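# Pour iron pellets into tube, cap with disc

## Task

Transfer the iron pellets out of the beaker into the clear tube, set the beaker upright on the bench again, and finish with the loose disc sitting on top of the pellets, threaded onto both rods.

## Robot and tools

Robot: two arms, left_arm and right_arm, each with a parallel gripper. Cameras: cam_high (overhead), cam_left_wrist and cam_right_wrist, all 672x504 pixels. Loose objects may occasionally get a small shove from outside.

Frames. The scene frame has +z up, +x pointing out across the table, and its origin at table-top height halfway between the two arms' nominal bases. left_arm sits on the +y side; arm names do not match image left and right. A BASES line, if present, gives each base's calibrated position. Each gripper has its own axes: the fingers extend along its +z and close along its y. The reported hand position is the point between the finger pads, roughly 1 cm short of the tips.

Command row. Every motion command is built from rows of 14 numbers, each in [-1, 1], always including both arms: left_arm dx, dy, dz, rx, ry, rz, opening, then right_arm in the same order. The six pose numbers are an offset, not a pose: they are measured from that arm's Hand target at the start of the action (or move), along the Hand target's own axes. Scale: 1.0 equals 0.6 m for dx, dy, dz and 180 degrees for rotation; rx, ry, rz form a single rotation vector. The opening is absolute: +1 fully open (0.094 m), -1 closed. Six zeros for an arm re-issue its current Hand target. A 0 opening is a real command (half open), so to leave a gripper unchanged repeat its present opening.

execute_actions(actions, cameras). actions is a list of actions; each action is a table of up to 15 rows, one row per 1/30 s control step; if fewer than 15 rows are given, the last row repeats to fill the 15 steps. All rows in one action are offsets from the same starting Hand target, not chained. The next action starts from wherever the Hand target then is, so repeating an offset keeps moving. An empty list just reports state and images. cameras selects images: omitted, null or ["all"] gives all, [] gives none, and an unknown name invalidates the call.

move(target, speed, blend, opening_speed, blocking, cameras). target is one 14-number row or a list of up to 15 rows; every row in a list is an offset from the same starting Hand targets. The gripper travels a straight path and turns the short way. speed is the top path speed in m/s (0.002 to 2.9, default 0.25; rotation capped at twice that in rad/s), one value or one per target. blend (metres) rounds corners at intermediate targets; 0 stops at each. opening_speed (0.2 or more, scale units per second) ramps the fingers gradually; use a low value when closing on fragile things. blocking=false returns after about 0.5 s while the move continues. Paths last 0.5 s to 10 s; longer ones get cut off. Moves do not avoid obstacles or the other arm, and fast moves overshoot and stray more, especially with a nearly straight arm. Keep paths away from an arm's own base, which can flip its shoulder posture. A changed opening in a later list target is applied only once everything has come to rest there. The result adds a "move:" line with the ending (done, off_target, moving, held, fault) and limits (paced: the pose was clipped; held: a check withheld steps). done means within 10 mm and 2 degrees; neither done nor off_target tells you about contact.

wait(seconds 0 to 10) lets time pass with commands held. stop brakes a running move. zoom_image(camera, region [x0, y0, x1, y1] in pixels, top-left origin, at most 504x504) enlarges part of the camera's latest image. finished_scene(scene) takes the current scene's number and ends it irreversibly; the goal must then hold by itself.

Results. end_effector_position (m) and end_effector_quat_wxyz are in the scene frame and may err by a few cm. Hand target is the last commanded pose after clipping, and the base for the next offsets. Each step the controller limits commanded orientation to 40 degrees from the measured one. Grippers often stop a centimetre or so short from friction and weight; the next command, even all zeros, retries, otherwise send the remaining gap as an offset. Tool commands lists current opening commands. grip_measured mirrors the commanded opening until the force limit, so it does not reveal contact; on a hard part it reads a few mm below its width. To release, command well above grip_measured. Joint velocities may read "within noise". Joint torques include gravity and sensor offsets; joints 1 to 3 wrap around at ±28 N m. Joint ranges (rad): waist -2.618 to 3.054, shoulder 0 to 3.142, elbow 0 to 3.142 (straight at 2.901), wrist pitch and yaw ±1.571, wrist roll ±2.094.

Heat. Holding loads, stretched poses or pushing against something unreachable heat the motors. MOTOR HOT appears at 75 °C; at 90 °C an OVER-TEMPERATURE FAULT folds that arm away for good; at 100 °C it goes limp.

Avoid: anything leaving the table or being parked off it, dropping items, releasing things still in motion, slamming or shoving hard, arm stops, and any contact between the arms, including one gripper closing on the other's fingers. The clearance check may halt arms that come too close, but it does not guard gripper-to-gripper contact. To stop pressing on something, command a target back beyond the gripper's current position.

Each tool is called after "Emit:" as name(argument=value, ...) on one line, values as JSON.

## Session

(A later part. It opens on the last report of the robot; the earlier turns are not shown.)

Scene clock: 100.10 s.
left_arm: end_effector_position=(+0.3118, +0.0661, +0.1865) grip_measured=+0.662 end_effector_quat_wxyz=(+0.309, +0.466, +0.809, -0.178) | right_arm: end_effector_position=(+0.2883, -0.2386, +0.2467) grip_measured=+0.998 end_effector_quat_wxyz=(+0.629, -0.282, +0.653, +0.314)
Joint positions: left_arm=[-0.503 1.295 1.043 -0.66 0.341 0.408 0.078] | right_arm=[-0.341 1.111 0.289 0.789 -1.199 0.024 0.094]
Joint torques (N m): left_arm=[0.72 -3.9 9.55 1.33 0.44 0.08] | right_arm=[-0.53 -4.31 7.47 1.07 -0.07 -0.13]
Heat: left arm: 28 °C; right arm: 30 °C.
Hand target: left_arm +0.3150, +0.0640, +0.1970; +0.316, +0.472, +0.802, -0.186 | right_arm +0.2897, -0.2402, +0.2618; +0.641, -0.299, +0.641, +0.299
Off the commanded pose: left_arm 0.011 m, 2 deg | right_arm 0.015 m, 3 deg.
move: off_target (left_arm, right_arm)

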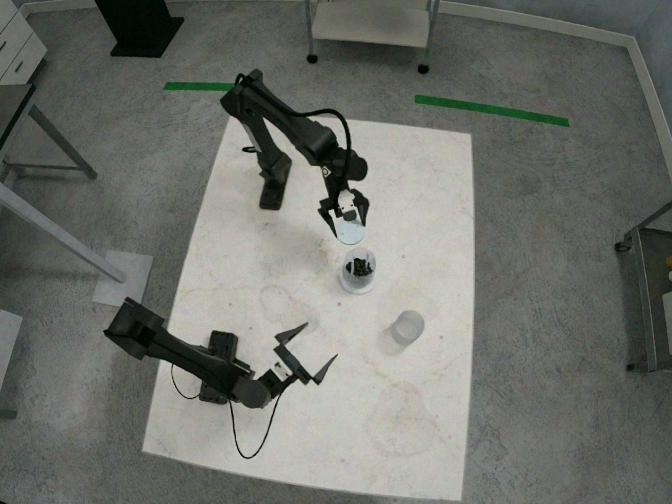

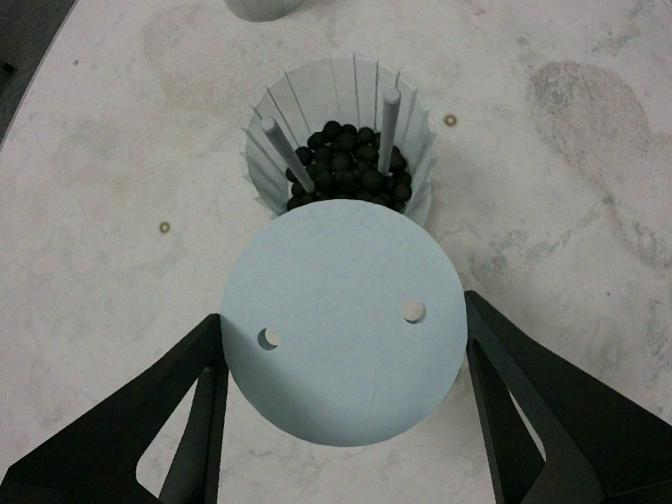

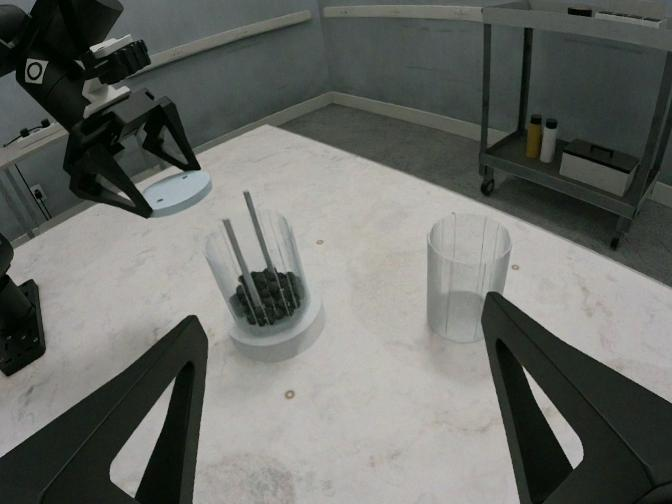

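Emit:
move(target=[[-0.0136,0,-0.0146,-0.0058,0.0083,-0.0003,0.45,0,0,0,0,0,0,1],[-0.107,-0.0002,0.0723,-0.0058,0.0083,-0.0003,0.45,0,0,0,0,0,0,1]], speed=0.07, cameras=["cam_left_wrist","cam_right_wrist"])

Emit:
zoom_image(camera="cam_left_wrist", region=[245, 318, 295, 363])

Emit:
zoom_image(camera="cam_left_wrist", region=[390, 290, 440, 335])

Emit:
zoom_image(camera="cam_right_wrist", region=[140, 120, 320, 300])

Scene clock: 105.57 s.
left_arm: end_effector_position=(+0.3419, +0.0065, +0.1948) grip_measured=+0.662 end_effector_quat_wxyz=(+0.286, +0.477, +0.815, -0.165) | right_arm: end_effector_position=(+0.2883, -0.2386, +0.2467) grip_measured=+0.998 end_effector_quat_wxyz=(+0.629, -0.282, +0.653, +0.314)
Joint positions: left_arm=[-0.632 1.552 1.326 -0.712 0.249 0.329 0.078] | right_arm=[-0.341 1.111 0.289 0.789 -1.199 0.024 0.094]
Joint torques (N m): left_arm=[-0.54 -6.31 9.37 1.68 0.14 -0.07] | right_arm=[-0.5 -4.22 7.5 1.08 -0.09 -0.12]
Heat: left arm: 28 °C; right arm: 30 °C.
Hand target: left_arm +0.3520, -0.0030, +0.2091; +0.310, +0.471, +0.808, -0.172 | right_arm +0.2897, -0.2402, +0.2618; +0.641, -0.299, +0.641, +0.299
Off the commanded pose: left_arm 0.020 m, 3 deg | right_arm 0.015 m, 3 deg.
move: off_target (left_arm, right_arm)
Images, in order (width x height): cam_left_wrist 672x504, cam_right_wrist 672x504.

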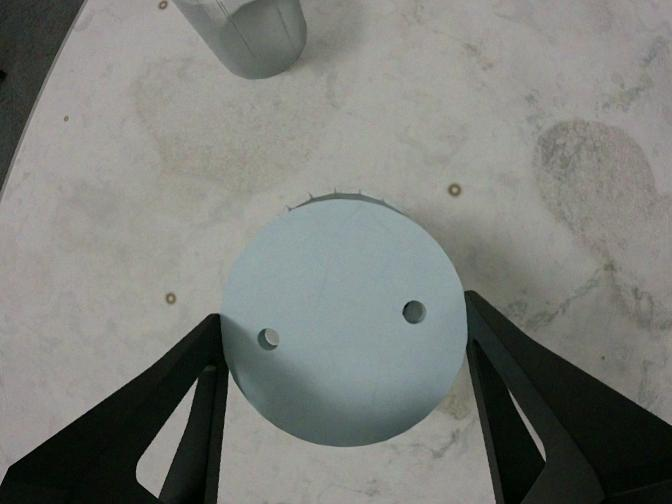

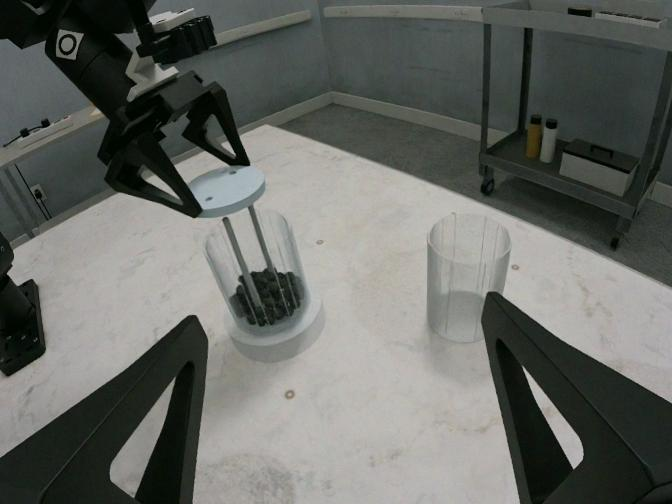

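Scaled by 10.080 from the camera's 672x504 image, which has a finer 960x720 frame.

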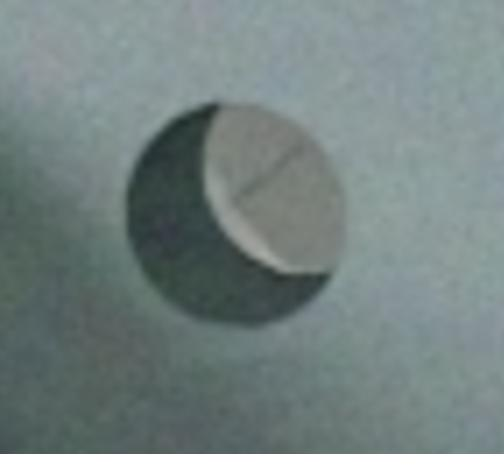

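Scaled by 10.080 from the camera's 672x504 image, which has a finer 960x720 frame.

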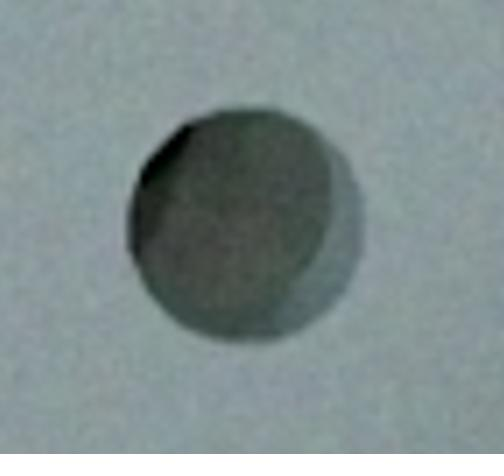

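Scaled by 2.800 from the camera's 672x504 image, which has a finer 960x720 frame.

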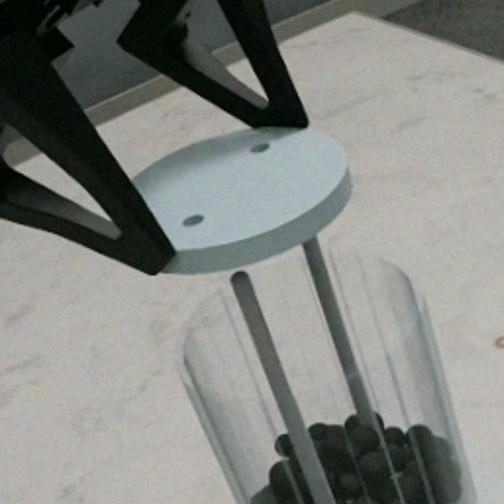

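Emit:
move(target=[-0.0088,0.0038,0.0145,-0.0077,-0.0089,-0.0042,0.45,0,0,0,0,0,0,1], speed=0.04, cameras=["cam_left_wrist","cam_right_wrist"])

Emit:
zoom_image(camera="cam_left_wrist", region=[245, 318, 295, 363])

Emit:
zoom_image(camera="cam_left_wrist", region=[390, 290, 440, 335])

Emit:
zoom_image(camera="cam_right_wrist", region=[140, 120, 320, 300])

Scene clock: 107.57 s.
left_arm: end_effector_position=(+0.3520, +0.0014, +0.1981) grip_measured=+0.662 end_effector_quat_wxyz=(+0.305, +0.463, +0.816, -0.163) | right_arm: end_effector_position=(+0.2883, -0.2386, +0.2467) grip_measured=+0.998 end_effector_quat_wxyz=(+0.629, -0.282, +0.653, +0.314)
Joint positions: left_arm=[-0.637 1.562 1.326 -0.66 0.226 0.299 0.078] | right_arm=[-0.341 1.111 0.289 0.789 -1.199 0.024 0.094]
Joint torques (N m): left_arm=[-0.64 -5.96 7.66 1.99 0.12 -0.14] | right_arm=[-0.5 -4.15 7.51 1.05 -0.11 -0.15]
Heat: left arm: 28 °C; right arm: 30 °C.
Hand target: left_arm +0.3589, -0.0103, +0.2061; +0.325, +0.460, +0.808, -0.171 | right_arm +0.2897, -0.2402, +0.2618; +0.641, -0.299, +0.641, +0.299
Off the commanded pose: left_arm 0.016 m, 3 deg | right_arm 0.015 m, 3 deg.
move: off_target (left_arm, right_arm)
Images, in order (width x height): cam_left_wrist 672x504, cam_right_wrist 672x504.

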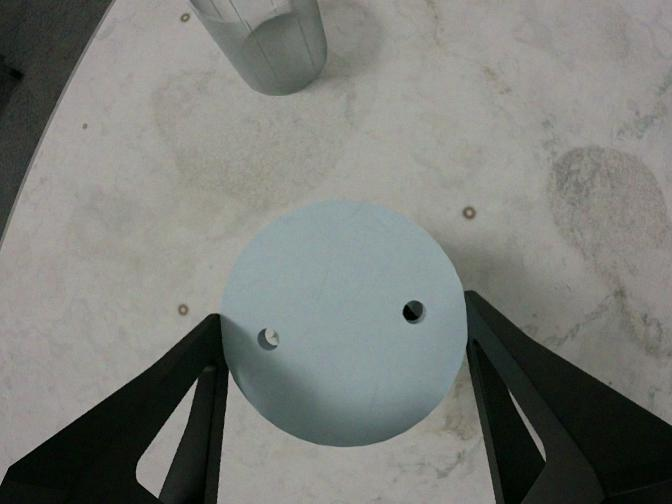

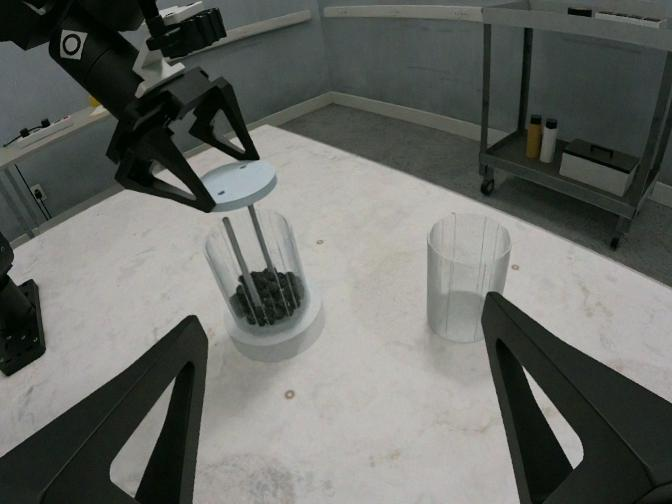

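Scaled by 10.080 from the camera's 672x504 image, which has a finer 960x720 frame.

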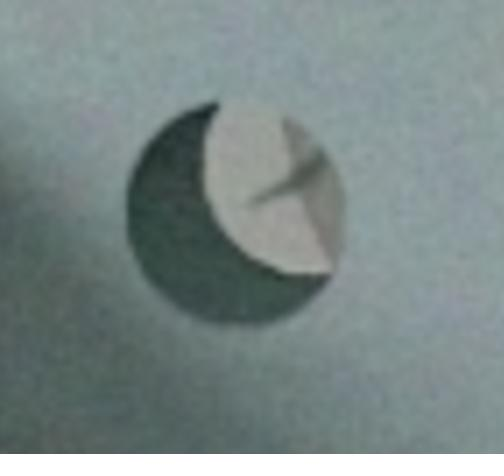

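Scaled by 10.080 from the camera's 672x504 image, which has a finer 960x720 frame.

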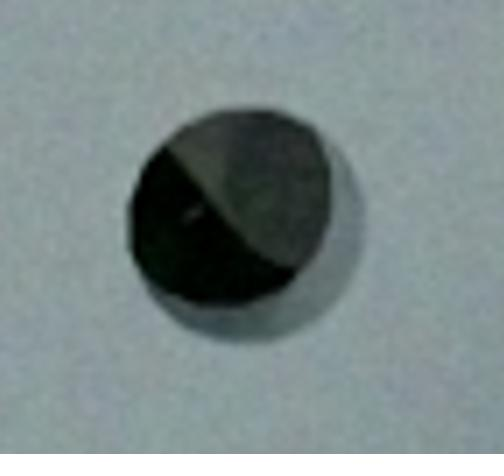

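Scaled by 2.800 from the camera's 672x504 image, which has a finer 960x720 frame.

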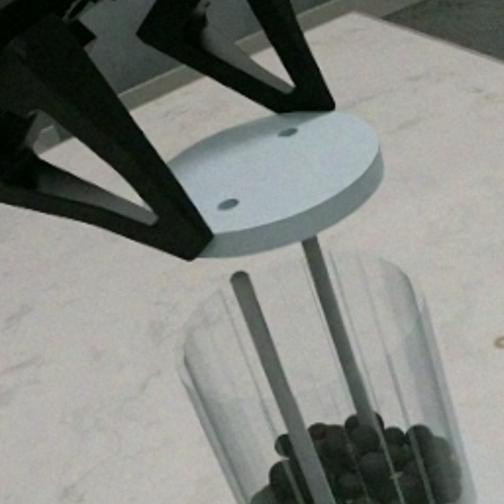

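Emit:
move(target=[0.0105,-0.0022,0.0079,0,0,0,0.45,0,0,0,0,0,0,1], speed=0.03, cameras=["cam_left_wrist","cam_right_wrist"])

Emit:
zoom_image(camera="cam_left_wrist", region=[245, 318, 295, 363])

Emit:
zoom_image(camera="cam_left_wrist", region=[390, 290, 440, 335])

Emit:
zoom_image(camera="cam_right_wrist", region=[140, 120, 320, 300])

Scene clock: 110.80 s.
left_arm: end_effector_position=(+0.3536, +0.0005, +0.1941) grip_measured=+0.662 end_effector_quat_wxyz=(+0.309, +0.462, +0.815, -0.163) | right_arm: end_effector_position=(+0.2883, -0.2386, +0.2467) grip_measured=+0.998 end_effector_quat_wxyz=(+0.629, -0.282, +0.653, +0.314)
Joint positions: left_arm=[-0.637 1.562 1.304 -0.629 0.224 0.297 0.078] | right_arm=[-0.341 1.111 0.289 0.789 -1.199 0.024 0.094]
Joint torques (N m): left_arm=[-0.8 -6.68 6.38 2 0.12 -0.09] | right_arm=[-0.54 -4.29 7.53 1.07 -0.07 -0.18]
Heat: left arm: 28 °C; right arm: 29 °C.
Hand target: left_arm +0.3572, -0.0097, +0.1983; +0.325, +0.460, +0.808, -0.171 | right_arm +0.2897, -0.2402, +0.2618; +0.641, -0.299, +0.641, +0.299
Off the commanded pose: left_arm 0.012 m, 2 deg | right_arm 0.015 m, 3 deg.
move: off_target (left_arm, right_arm)
Images, in order (width x height): cam_left_wrist 672x504, cam_right_wrist 672x504.

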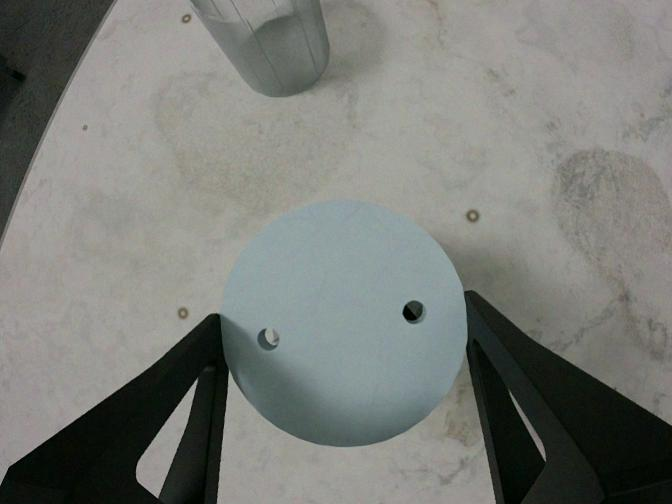

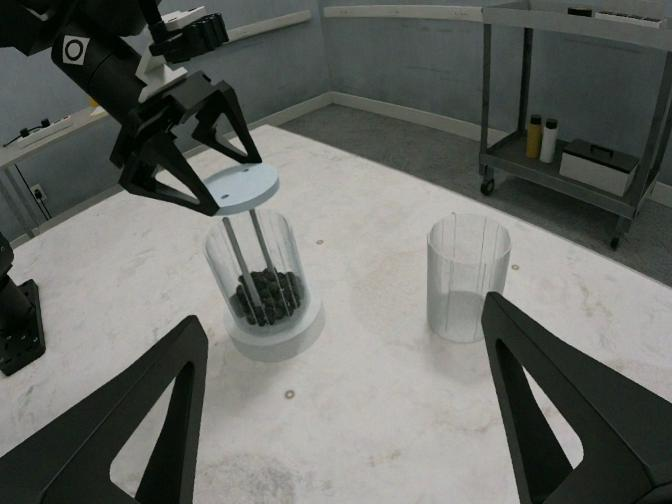

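Scaled by 10.080 from the camera's 672x504 image, which has a finer 960x720 frame.

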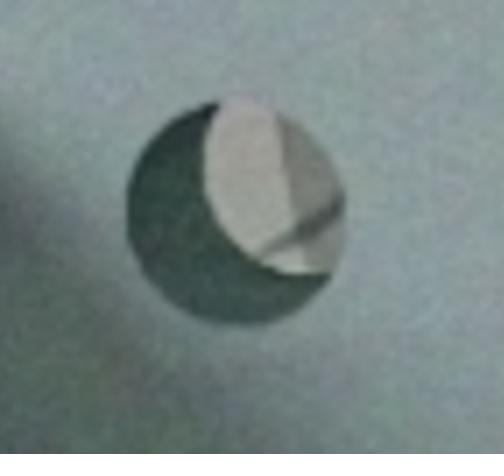

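Scaled by 10.080 from the camera's 672x504 image, which has a finer 960x720 frame.

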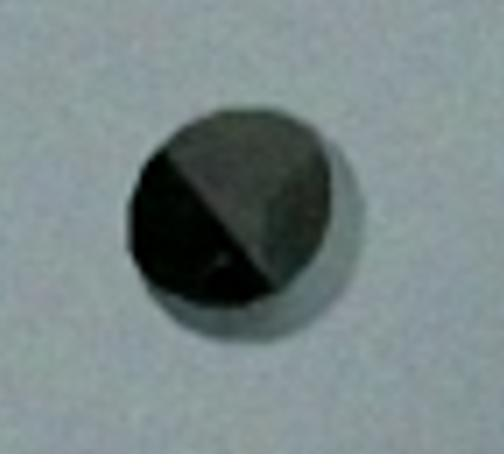

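Scaled by 2.800 from the camera's 672x504 image, which has a finer 960x720 frame.

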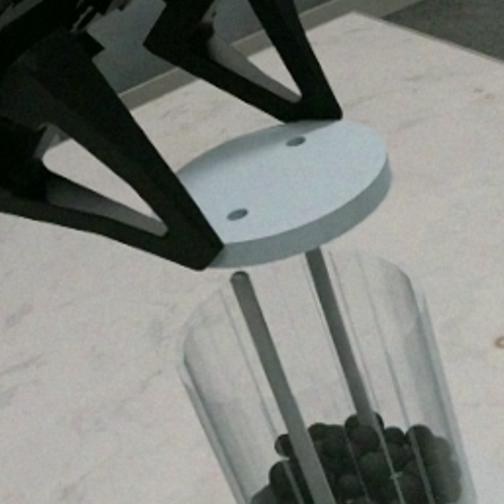

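Emit:
move(target=[0.0008,-0.0097,-0.0012,0,0,0,0.45,0,0,0,0,0,0,1], speed=0.04, cameras=["cam_left_wrist","cam_right_wrist"])

Emit:
zoom_image(camera="cam_left_wrist", region=[245, 318, 295, 363])

Emit:
zoom_image(camera="cam_left_wrist", region=[390, 290, 440, 335])

Emit:
zoom_image(camera="cam_right_wrist", region=[140, 120, 320, 300])

Scene clock: 115.13 s.
left_arm: end_effector_position=(+0.3480, -0.0034, +0.1899) grip_measured=+0.662 end_effector_quat_wxyz=(+0.304, +0.464, +0.816, -0.162) | right_arm: end_effector_position=(+0.2883, -0.2386, +0.2467) grip_measured=+0.998 end_effector_quat_wxyz=(+0.629, -0.282, +0.653, +0.314)
Joint positions: left_arm=[-0.657 1.562 1.293 -0.626 0.213 0.285 0.078] | right_arm=[-0.341 1.111 0.289 0.789 -1.199 0.024 0.094]
Joint torques (N m): left_arm=[-0.8 -7.49 6.5 1.92 0.14 -0.09] | right_arm=[-0.54 -4.14 7.42 1.07 -0.12 -0.12]
Heat: left arm: 28 °C; right arm: 29 °C.
Hand target: left_arm +0.3518, -0.0120, +0.1983; +0.325, +0.460, +0.808, -0.171 | right_arm +0.2897, -0.2402, +0.2618; +0.641, -0.299, +0.641, +0.299
Off the commanded pose: left_arm 0.013 m, 3 deg | right_arm 0.015 m, 3 deg.
move: off_target (left_arm, right_arm)
Images, in order (width x height): cam_left_wrist 672x504, cam_right_wrist 672x504.

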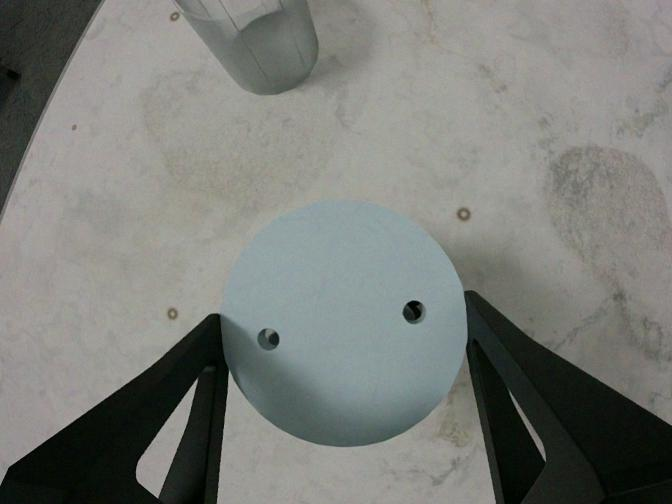

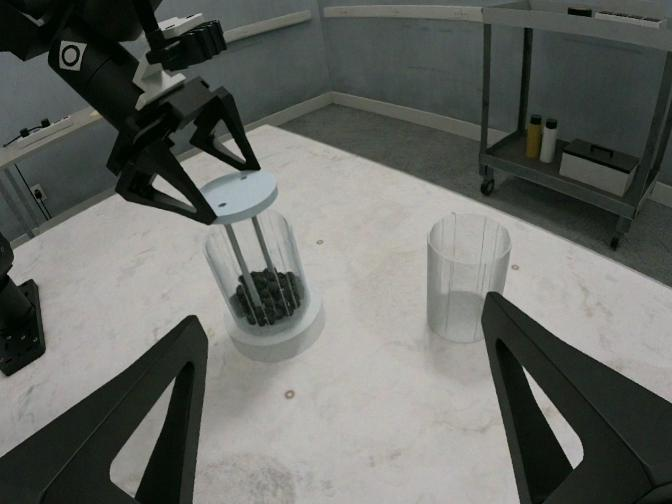

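Scaled by 10.080 from the camera's 672x504 image, which has a finer 960x720 frame.

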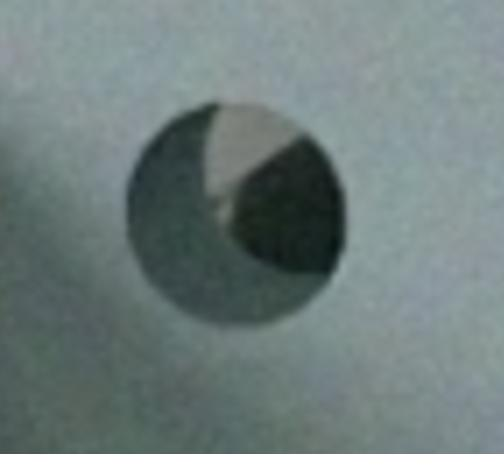

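Scaled by 10.080 from the camera's 672x504 image, which has a finer 960x720 frame.

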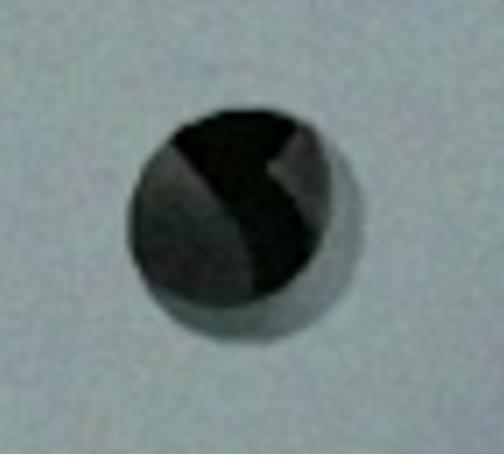

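Scaled by 2.800 from the camera's 672x504 image, which has a finer 960x720 frame.

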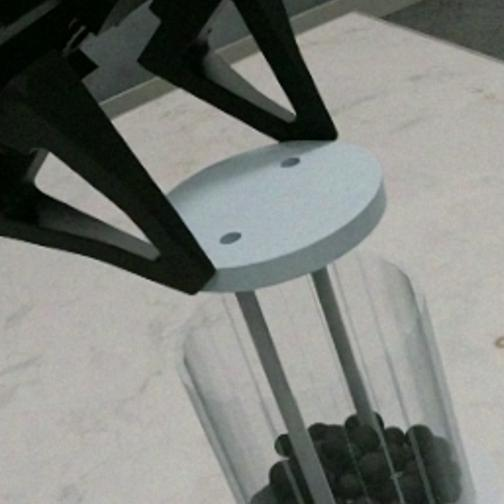

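Emit:
move(target=[-0.0002,0.0032,0.0001,0,0,0,0.45,0,0,0,0,0,0,1], speed=0.04, cameras=["cam_left_wrist","cam_right_wrist"])

Emit:
zoom_image(camera="cam_left_wrist", region=[245, 318, 295, 363])

Emit:
zoom_image(camera="cam_left_wrist", region=[390, 290, 440, 335])

Scene clock: 117.30 s.
left_arm: end_effector_position=(+0.3480, -0.0034, +0.1899) grip_measured=+0.662 end_effector_quat_wxyz=(+0.304, +0.463, +0.816, -0.162) | right_arm: end_effector_position=(+0.2883, -0.2386, +0.2467) grip_measured=+0.998 end_effector_quat_wxyz=(+0.629, -0.283, +0.653, +0.314)
Joint positions: left_arm=[-0.657 1.562 1.293 -0.626 0.213 0.283 0.078] | right_arm=[-0.341 1.111 0.289 0.789 -1.199 0.023 0.094]
Joint torques (N m): left_arm=[-0.4 -7.36 6.58 1.93 0.15 -0.08] | right_arm=[-0.53 -4.27 7.57 1.09 -0.09 -0.16]
Heat: left arm: 28 °C; right arm: 29 °C.
Hand target: left_arm +0.3535, -0.0111, +0.1984; +0.325, +0.460, +0.808, -0.171 | right_arm +0.2897, -0.2402, +0.2618; +0.641, -0.299, +0.641, +0.299
Off the commanded pose: left_arm 0.013 m, 3 deg | right_arm 0.015 m, 3 deg.
move: off_target (left_arm, right_arm)
Images, in order (width x height): cam_left_wrist 672x504, cam_right_wrist 672x504.

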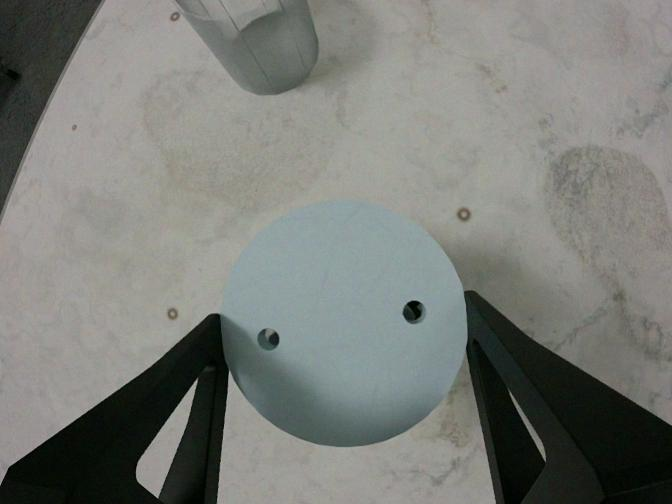

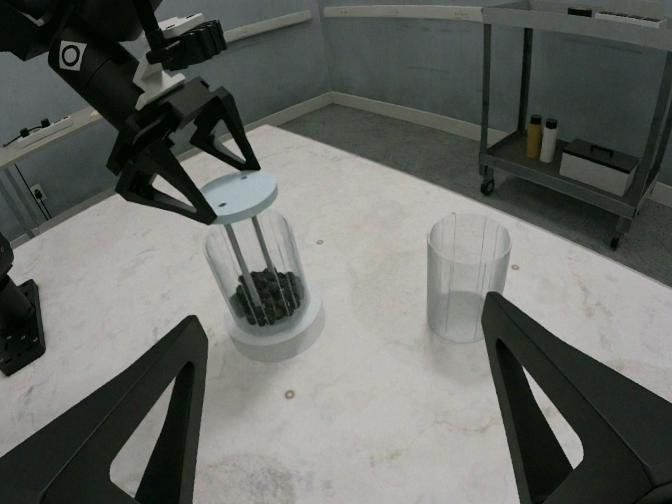

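Scaled by 10.080 from the camera's 672x504 image, which has a finer 960x720 frame.

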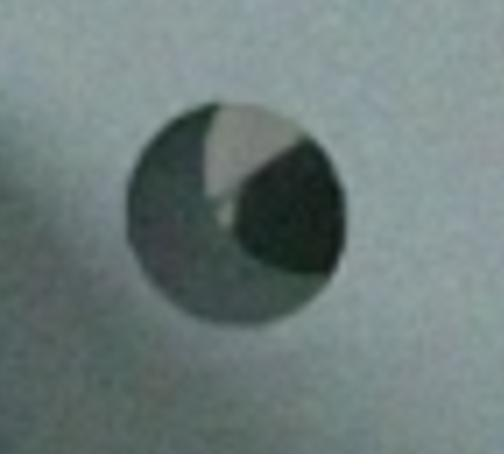

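Scaled by 10.080 from the camera's 672x504 image, which has a finer 960x720 frame.

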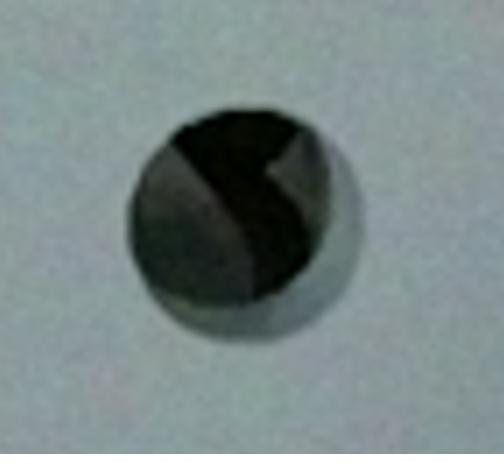

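Emit:
move(target=[[-0.0327,0.0063,-0.0422,0,0,0,0.45,0,0,0,0,0,0,1],[0.0018,0.0052,-0.0053,0,0,0,0.45,0,0,0,0,0,0,1]], speed=[0.05,0.03], cameras=["cam_left_wrist","cam_right_wrist"])

Emit:
zoom_image(camera="cam_left_wrist", region=[245, 318, 295, 363])

Emit:
zoom_image(camera="cam_left_wrist", region=[390, 290, 440, 335])

Scene clock: 120.70 s.
left_arm: end_effector_position=(+0.3471, -0.0027, +0.1901) grip_measured=+0.662 end_effector_quat_wxyz=(+0.301, +0.463, +0.818, -0.162) | right_arm: end_effector_position=(+0.2883, -0.2386, +0.2467) grip_measured=+0.998 end_effector_quat_wxyz=(+0.629, -0.283, +0.653, +0.314)
Joint positions: left_arm=[-0.657 1.562 1.298 -0.637 0.213 0.283 0.078] | right_arm=[-0.341 1.111 0.289 0.789 -1.199 0.023 0.094]
Joint torques (N m): left_arm=[0.83 -7.99 6.63 1.93 0.2 -0.03] | right_arm=[-0.62 -4.23 7.43 1.07 -0.08 -0.15]
Heat: left arm: 28 °C; right arm: 29 °C.
Hand target: left_arm +0.3546, -0.0070, +0.2001; +0.325, +0.460, +0.808, -0.171 | right_arm +0.2897, -0.2402, +0.2618; +0.641, -0.299, +0.641, +0.299
Off the commanded pose: left_arm 0.013 m, 3 deg | right_arm 0.015 m, 3 deg.
move: off_target (left_arm, right_arm)
Images, in order (width x height): cam_left_wrist 672x504, cam_right_wrist 672x504.

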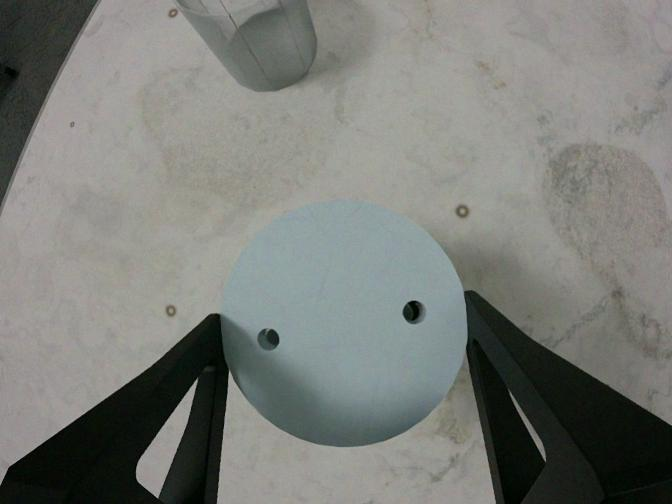

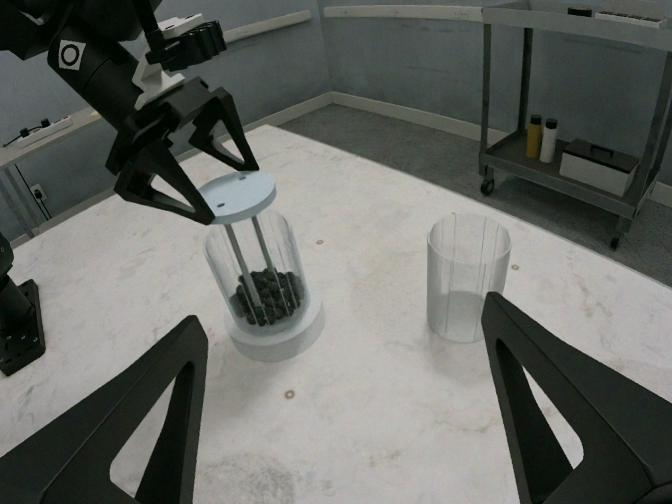

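Scaled by 10.080 from the camera's 672x504 image, which has a finer 960x720 frame.

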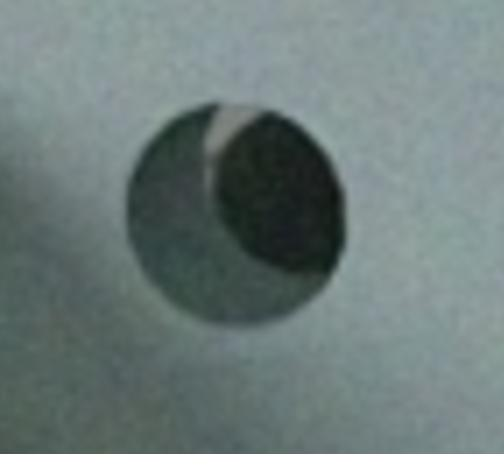

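Scaled by 10.080 from the camera's 672x504 image, which has a finer 960x720 frame.

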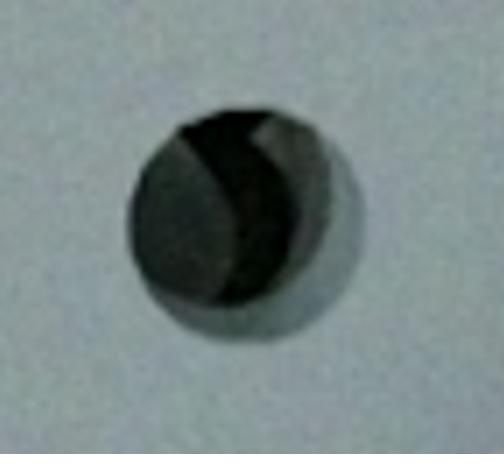

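Emit:
move(target=[0.0016,0.0082,-0.0013,0,0,0,0.45,0,0,0,0,0,0,1], speed=0.04, cameras=["cam_left_wrist"])

Emit:
zoom_image(camera="cam_left_wrist", region=[390, 290, 440, 335])

Scene clock: 122.47 s.
left_arm: end_effector_position=(+0.3524, +0.0031, +0.1902) grip_measured=+0.662 end_effector_quat_wxyz=(+0.302, +0.456, +0.822, -0.160) | right_arm: end_effector_position=(+0.2883, -0.2386, +0.2467) grip_measured=+0.998 end_effector_quat_wxyz=(+0.629, -0.283, +0.653, +0.314)
Joint positions: left_arm=[-0.637 1.562 1.298 -0.637 0.216 0.283 0.078] | right_arm=[-0.341 1.111 0.289 0.789 -1.199 0.023 0.094]
Joint torques (N m): left_arm=[0.46 -7.6 6.97 1.9 0.32 0.1] | right_arm=[-0.54 -4.26 7.57 1.05 -0.1 -0.16]
Heat: left arm: 28 °C; right arm: 29 °C.
Hand target: left_arm +0.3581, -0.0034, +0.2001; +0.325, +0.460, +0.808, -0.171 | right_arm +0.2897, -0.2402, +0.2618; +0.641, -0.299, +0.641, +0.299
Off the commanded pose: left_arm 0.013 m, 3 deg | right_arm 0.015 m, 3 deg.
move: off_target (left_arm, right_arm)
Images, in order (width x height): cam_left_wrist 672x504.

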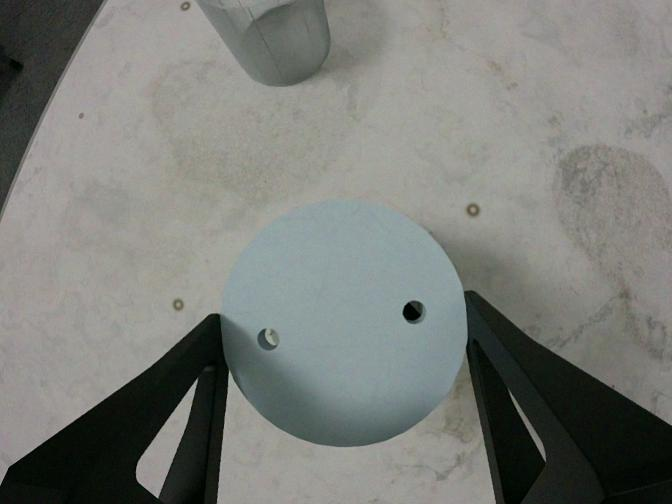

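Scaled by 10.080 from the camera's 672x504 image, which has a finer 960x720 frame.

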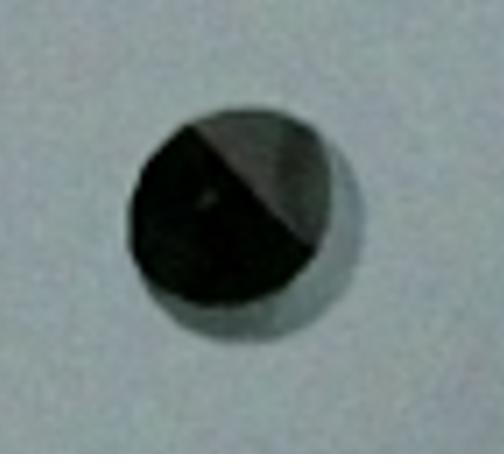

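Emit:
move(target=[[-0.0022,0.0557,-0.0303,0,0,0,0.45,0,0,0,0,0,0,1],[-0.0187,-0.0073,-0.017,0,0,0,0.45,0,0,0,0,0,0,1],[-0.004,-0.0078,-0.0013,0,0,0,0.45,0,0,0,0,0,0,1]], speed=[0.08,0.06,0.03], cameras=["cam_left_wrist"])

Emit:
zoom_image(camera="cam_left_wrist", region=[245, 318, 295, 363])

Emit:
zoom_image(camera="cam_left_wrist", region=[390, 290, 440, 335])

Scene clock: 126.03 s.
left_arm: end_effector_position=(+0.3489, -0.0003, +0.1922) grip_measured=+0.662 end_effector_quat_wxyz=(+0.301, +0.466, +0.816, -0.163) | right_arm: end_effector_position=(+0.2883, -0.2386, +0.2467) grip_measured=+0.998 end_effector_quat_wxyz=(+0.629, -0.283, +0.653, +0.314)
Joint positions: left_arm=[-0.644 1.562 1.306 -0.646 0.226 0.299 0.078] | right_arm=[-0.341 1.111 0.289 0.789 -1.199 0.023 0.094]
Joint torques (N m): left_arm=[-0.64 -7.88 6.78 1.89 0.11 -0.1] | right_arm=[-0.47 -4.18 7.49 1.07 -0.08 -0.14]
Heat: left arm: 28 °C; right arm: 29 °C.
Hand target: left_arm +0.3547, -0.0069, +0.2022; +0.325, +0.460, +0.808, -0.171 | right_arm +0.2897, -0.2402, +0.2618; +0.641, -0.299, +0.641, +0.299
Off the commanded pose: left_arm 0.013 m, 3 deg | right_arm 0.015 m, 3 deg.
move: off_target (left_arm, right_arm)
Images, in order (width x height): cam_left_wrist 672x504.

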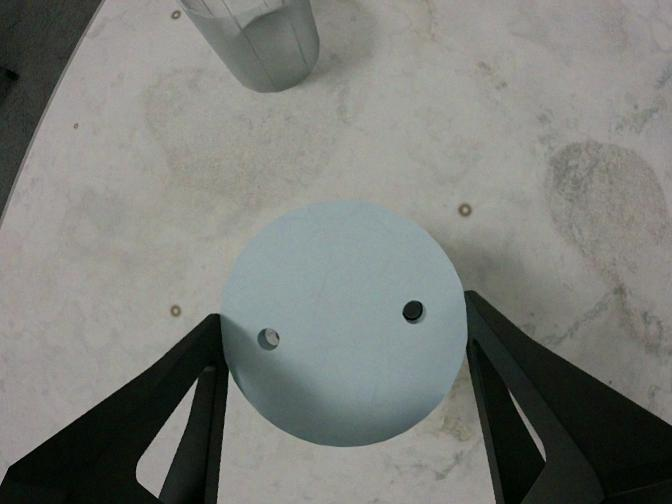

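Scaled by 10.080 from the camera's 672x504 image, which has a finer 960x720 frame.

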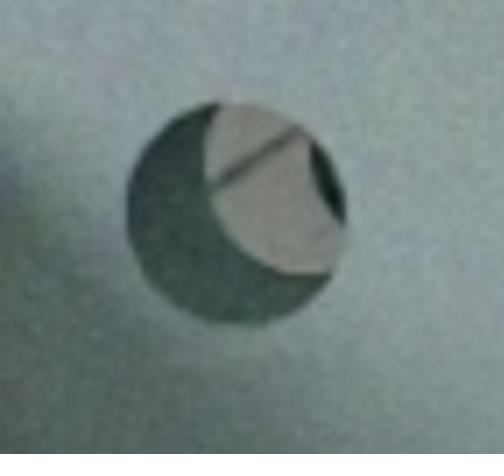

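Scaled by 10.080 from the camera's 672x504 image, which has a finer 960x720 frame.

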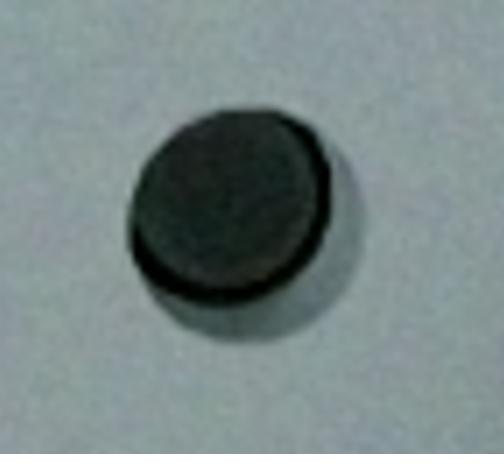

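Emit:
move(target=[0.008,-0.0013,0.0085,0,0,0,0.45,0,0,0,0,0,0,1], speed=0.02, cameras=["cam_left_wrist"])

Emit:
zoom_image(camera="cam_left_wrist", region=[245, 318, 295, 363])

Emit:
zoom_image(camera="cam_left_wrist", region=[390, 290, 440, 335])

Scene clock: 128.03 s.
left_arm: end_effector_position=(+0.3489, +0.0001, +0.1852) grip_measured=+0.662 end_effector_quat_wxyz=(+0.301, +0.465, +0.816, -0.163) | right_arm: end_effector_position=(+0.2883, -0.2386, +0.2467) grip_measured=+0.998 end_effector_quat_wxyz=(+0.629, -0.283, +0.653, +0.314)
Joint positions: left_arm=[-0.644 1.562 1.278 -0.619 0.224 0.297 0.078] | right_arm=[-0.341 1.111 0.289 0.789 -1.199 0.023 0.094]
Joint torques (N m): left_arm=[-0.46 -7.84 6.52 1.93 0.14 -0.13] | right_arm=[-0.44 -4.22 7.53 1.08 -0.09 -0.15]
Heat: left arm: 28 °C; right arm: 29 °C.
Hand target: left_arm +0.3542, -0.0072, +0.1952; +0.325, +0.460, +0.808, -0.171 | right_arm +0.2897, -0.2402, +0.2618; +0.641, -0.299, +0.641, +0.299
Off the commanded pose: left_arm 0.013 m, 3 deg | right_arm 0.015 m, 3 deg.
move: off_target (left_arm, right_arm)
Images, in order (width x height): cam_left_wrist 672x504.

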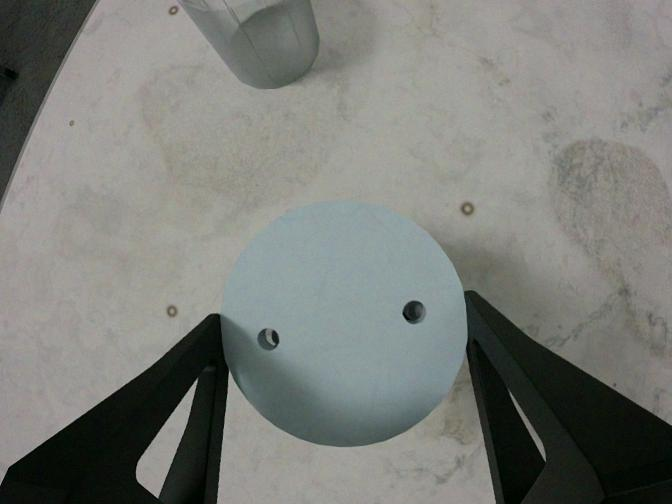

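Scaled by 10.080 from the camera's 672x504 image, which has a finer 960x720 frame.

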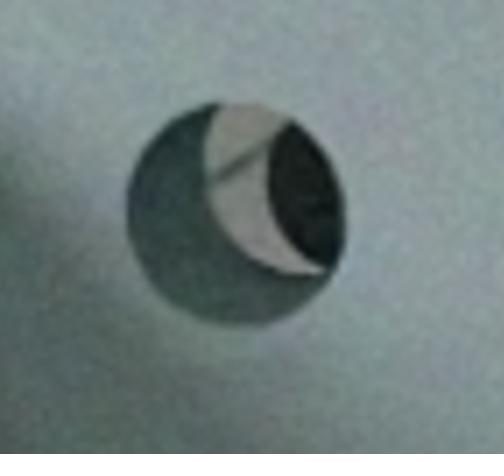

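Scaled by 10.080 from the camera's 672x504 image, which has a finer 960x720 frame.

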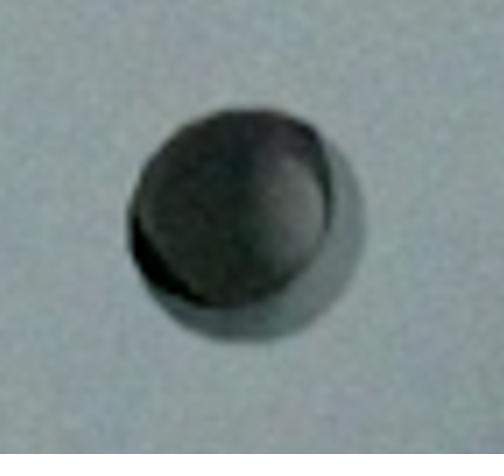

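Emit:
move(target=[0.0034,-0.0026,0.0034,0,0,0,0.45,0,0,0,0,0,0,1], speed=0.02, cameras=["cam_left_wrist"])

Emit:
zoom_image(camera="cam_left_wrist", region=[245, 318, 295, 363])

Emit:
zoom_image(camera="cam_left_wrist", region=[390, 290, 440, 335])

Scene clock: 130.33 s.
left_arm: end_effector_position=(+0.3506, -0.0009, +0.1840) grip_measured=+0.662 end_effector_quat_wxyz=(+0.306, +0.464, +0.815, -0.163) | right_arm: end_effector_position=(+0.2883, -0.2386, +0.2467) grip_measured=+0.998 end_effector_quat_wxyz=(+0.629, -0.283, +0.653, +0.314)
Joint positions: left_arm=[-0.644 1.562 1.267 -0.597 0.223 0.294 0.078] | right_arm=[-0.341 1.111 0.289 0.789 -1.199 0.023 0.094]
Joint torques (N m): left_arm=[-0.98 -7.94 6.39 1.86 0.15 -0.09] | right_arm=[-0.65 -4.29 7.51 1.07 -0.06 -0.15]
Heat: left arm: 28 °C; right arm: 29 °C.
Hand target: left_arm +0.3529, -0.0079, +0.1923; +0.325, +0.460, +0.808, -0.171 | right_arm +0.2897, -0.2402, +0.2618; +0.641, -0.299, +0.641, +0.299
Off the commanded pose: left_arm 0.011 m, 3 deg | right_arm 0.015 m, 3 deg.
move: off_target (left_arm, right_arm)
Images, in order (width x height): cam_left_wrist 672x504.

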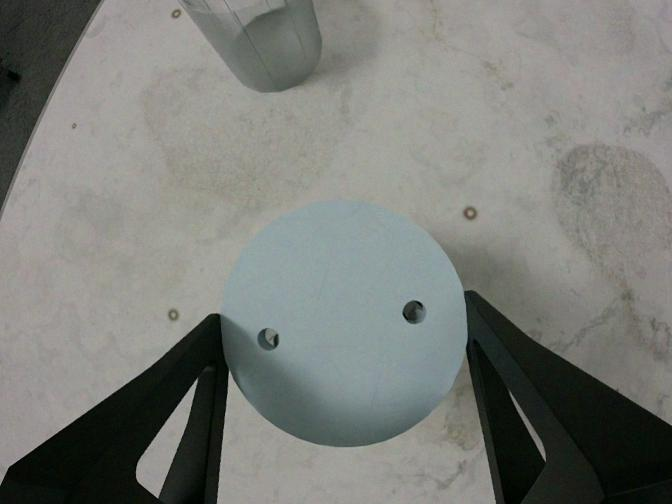

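Scaled by 10.080 from the camera's 672x504 image, which has a finer 960x720 frame.

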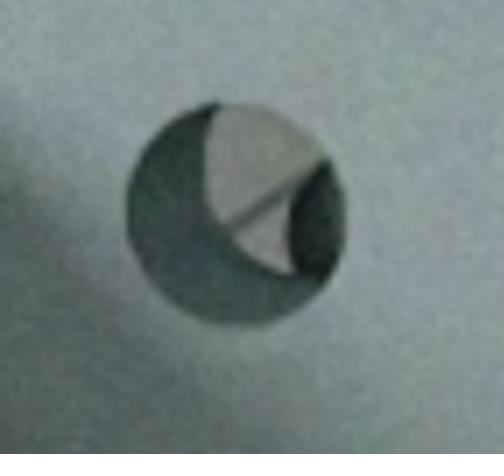

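Scaled by 10.080 from the camera's 672x504 image, which has a finer 960x720 frame.

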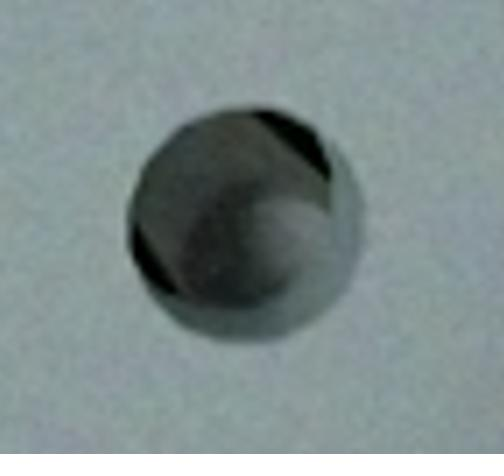

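Emit:
move(target=[[-0.0114,0.0004,-0.0122,0,0,0,0.45,0,0,0,0,0,0,1],[-0.0095,0.0662,-0.0407,0,0,0,0.45,0,0,0,0,0,0,1],[-0.026,0.003,-0.0273,0,0,0,0.45,0,0,0,0,0,0,1],[-0.0067,0.0023,-0.0068,0,0,0,0.45,0,0,0,0,0,0,1]], speed=[0.05,0.08,0.06,0.03], cameras=["cam_left_wrist"])

Emit:
zoom_image(camera="cam_left_wrist", region=[245, 318, 295, 363])

Emit:
zoom_image(camera="cam_left_wrist", region=[390, 290, 440, 335])

Scene clock: 134.13 s.
left_arm: end_effector_position=(+0.3481, -0.0009, +0.1879) grip_measured=+0.662 end_effector_quat_wxyz=(+0.301, +0.467, +0.815, -0.163) | right_arm: end_effector_position=(+0.2883, -0.2386, +0.2467) grip_measured=+0.998 end_effector_quat_wxyz=(+0.629, -0.283, +0.653, +0.314)
Joint positions: left_arm=[-0.647 1.562 1.289 -0.629 0.224 0.297 0.078] | right_arm=[-0.341 1.111 0.289 0.789 -1.199 0.023 0.094]
Joint torques (N m): left_arm=[-0.31 -7.99 6.42 1.94 0.11 -0.1] | right_arm=[-0.4 -4.25 7.45 1.06 -0.09 -0.15]
Heat: left arm: 28 °C; right arm: 29 °C.
Hand target: left_arm +0.3540, -0.0074, +0.1980; +0.325, +0.460, +0.808, -0.171 | right_arm +0.2897, -0.2402, +0.2618; +0.641, -0.299, +0.641, +0.299
Off the commanded pose: left_arm 0.013 m, 3 deg | right_arm 0.015 m, 3 deg.
move: off_target (left_arm, right_arm)
Images, in order (width x height): cam_left_wrist 672x504.

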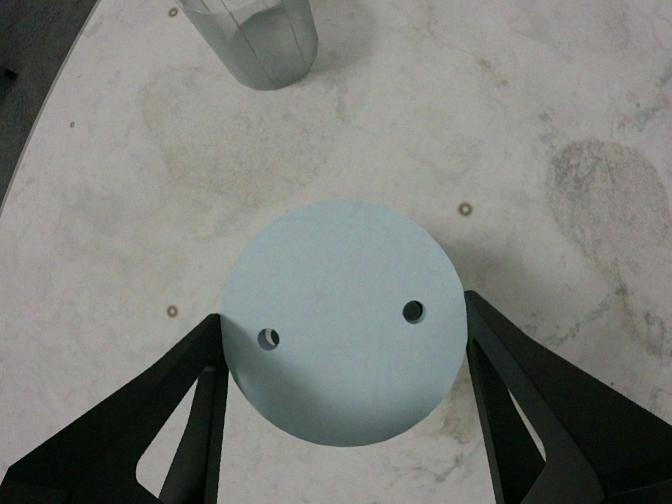

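Scaled by 10.080 from the camera's 672x504 image, which has a finer 960x720 frame.

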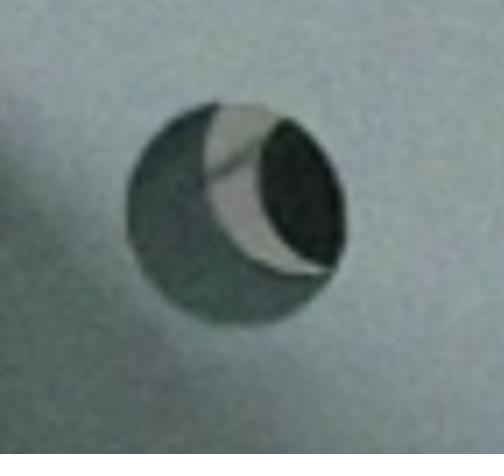

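Scaled by 10.080 from the camera's 672x504 image, which has a finer 960x720 frame.

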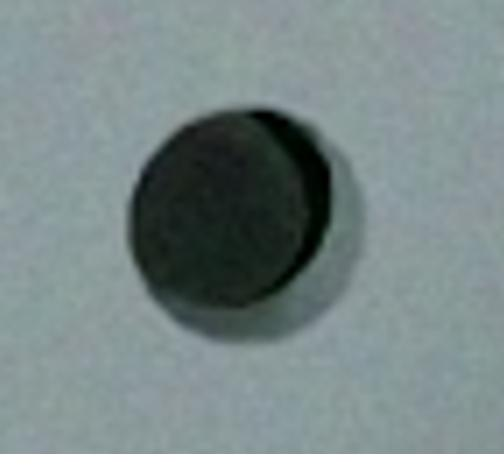

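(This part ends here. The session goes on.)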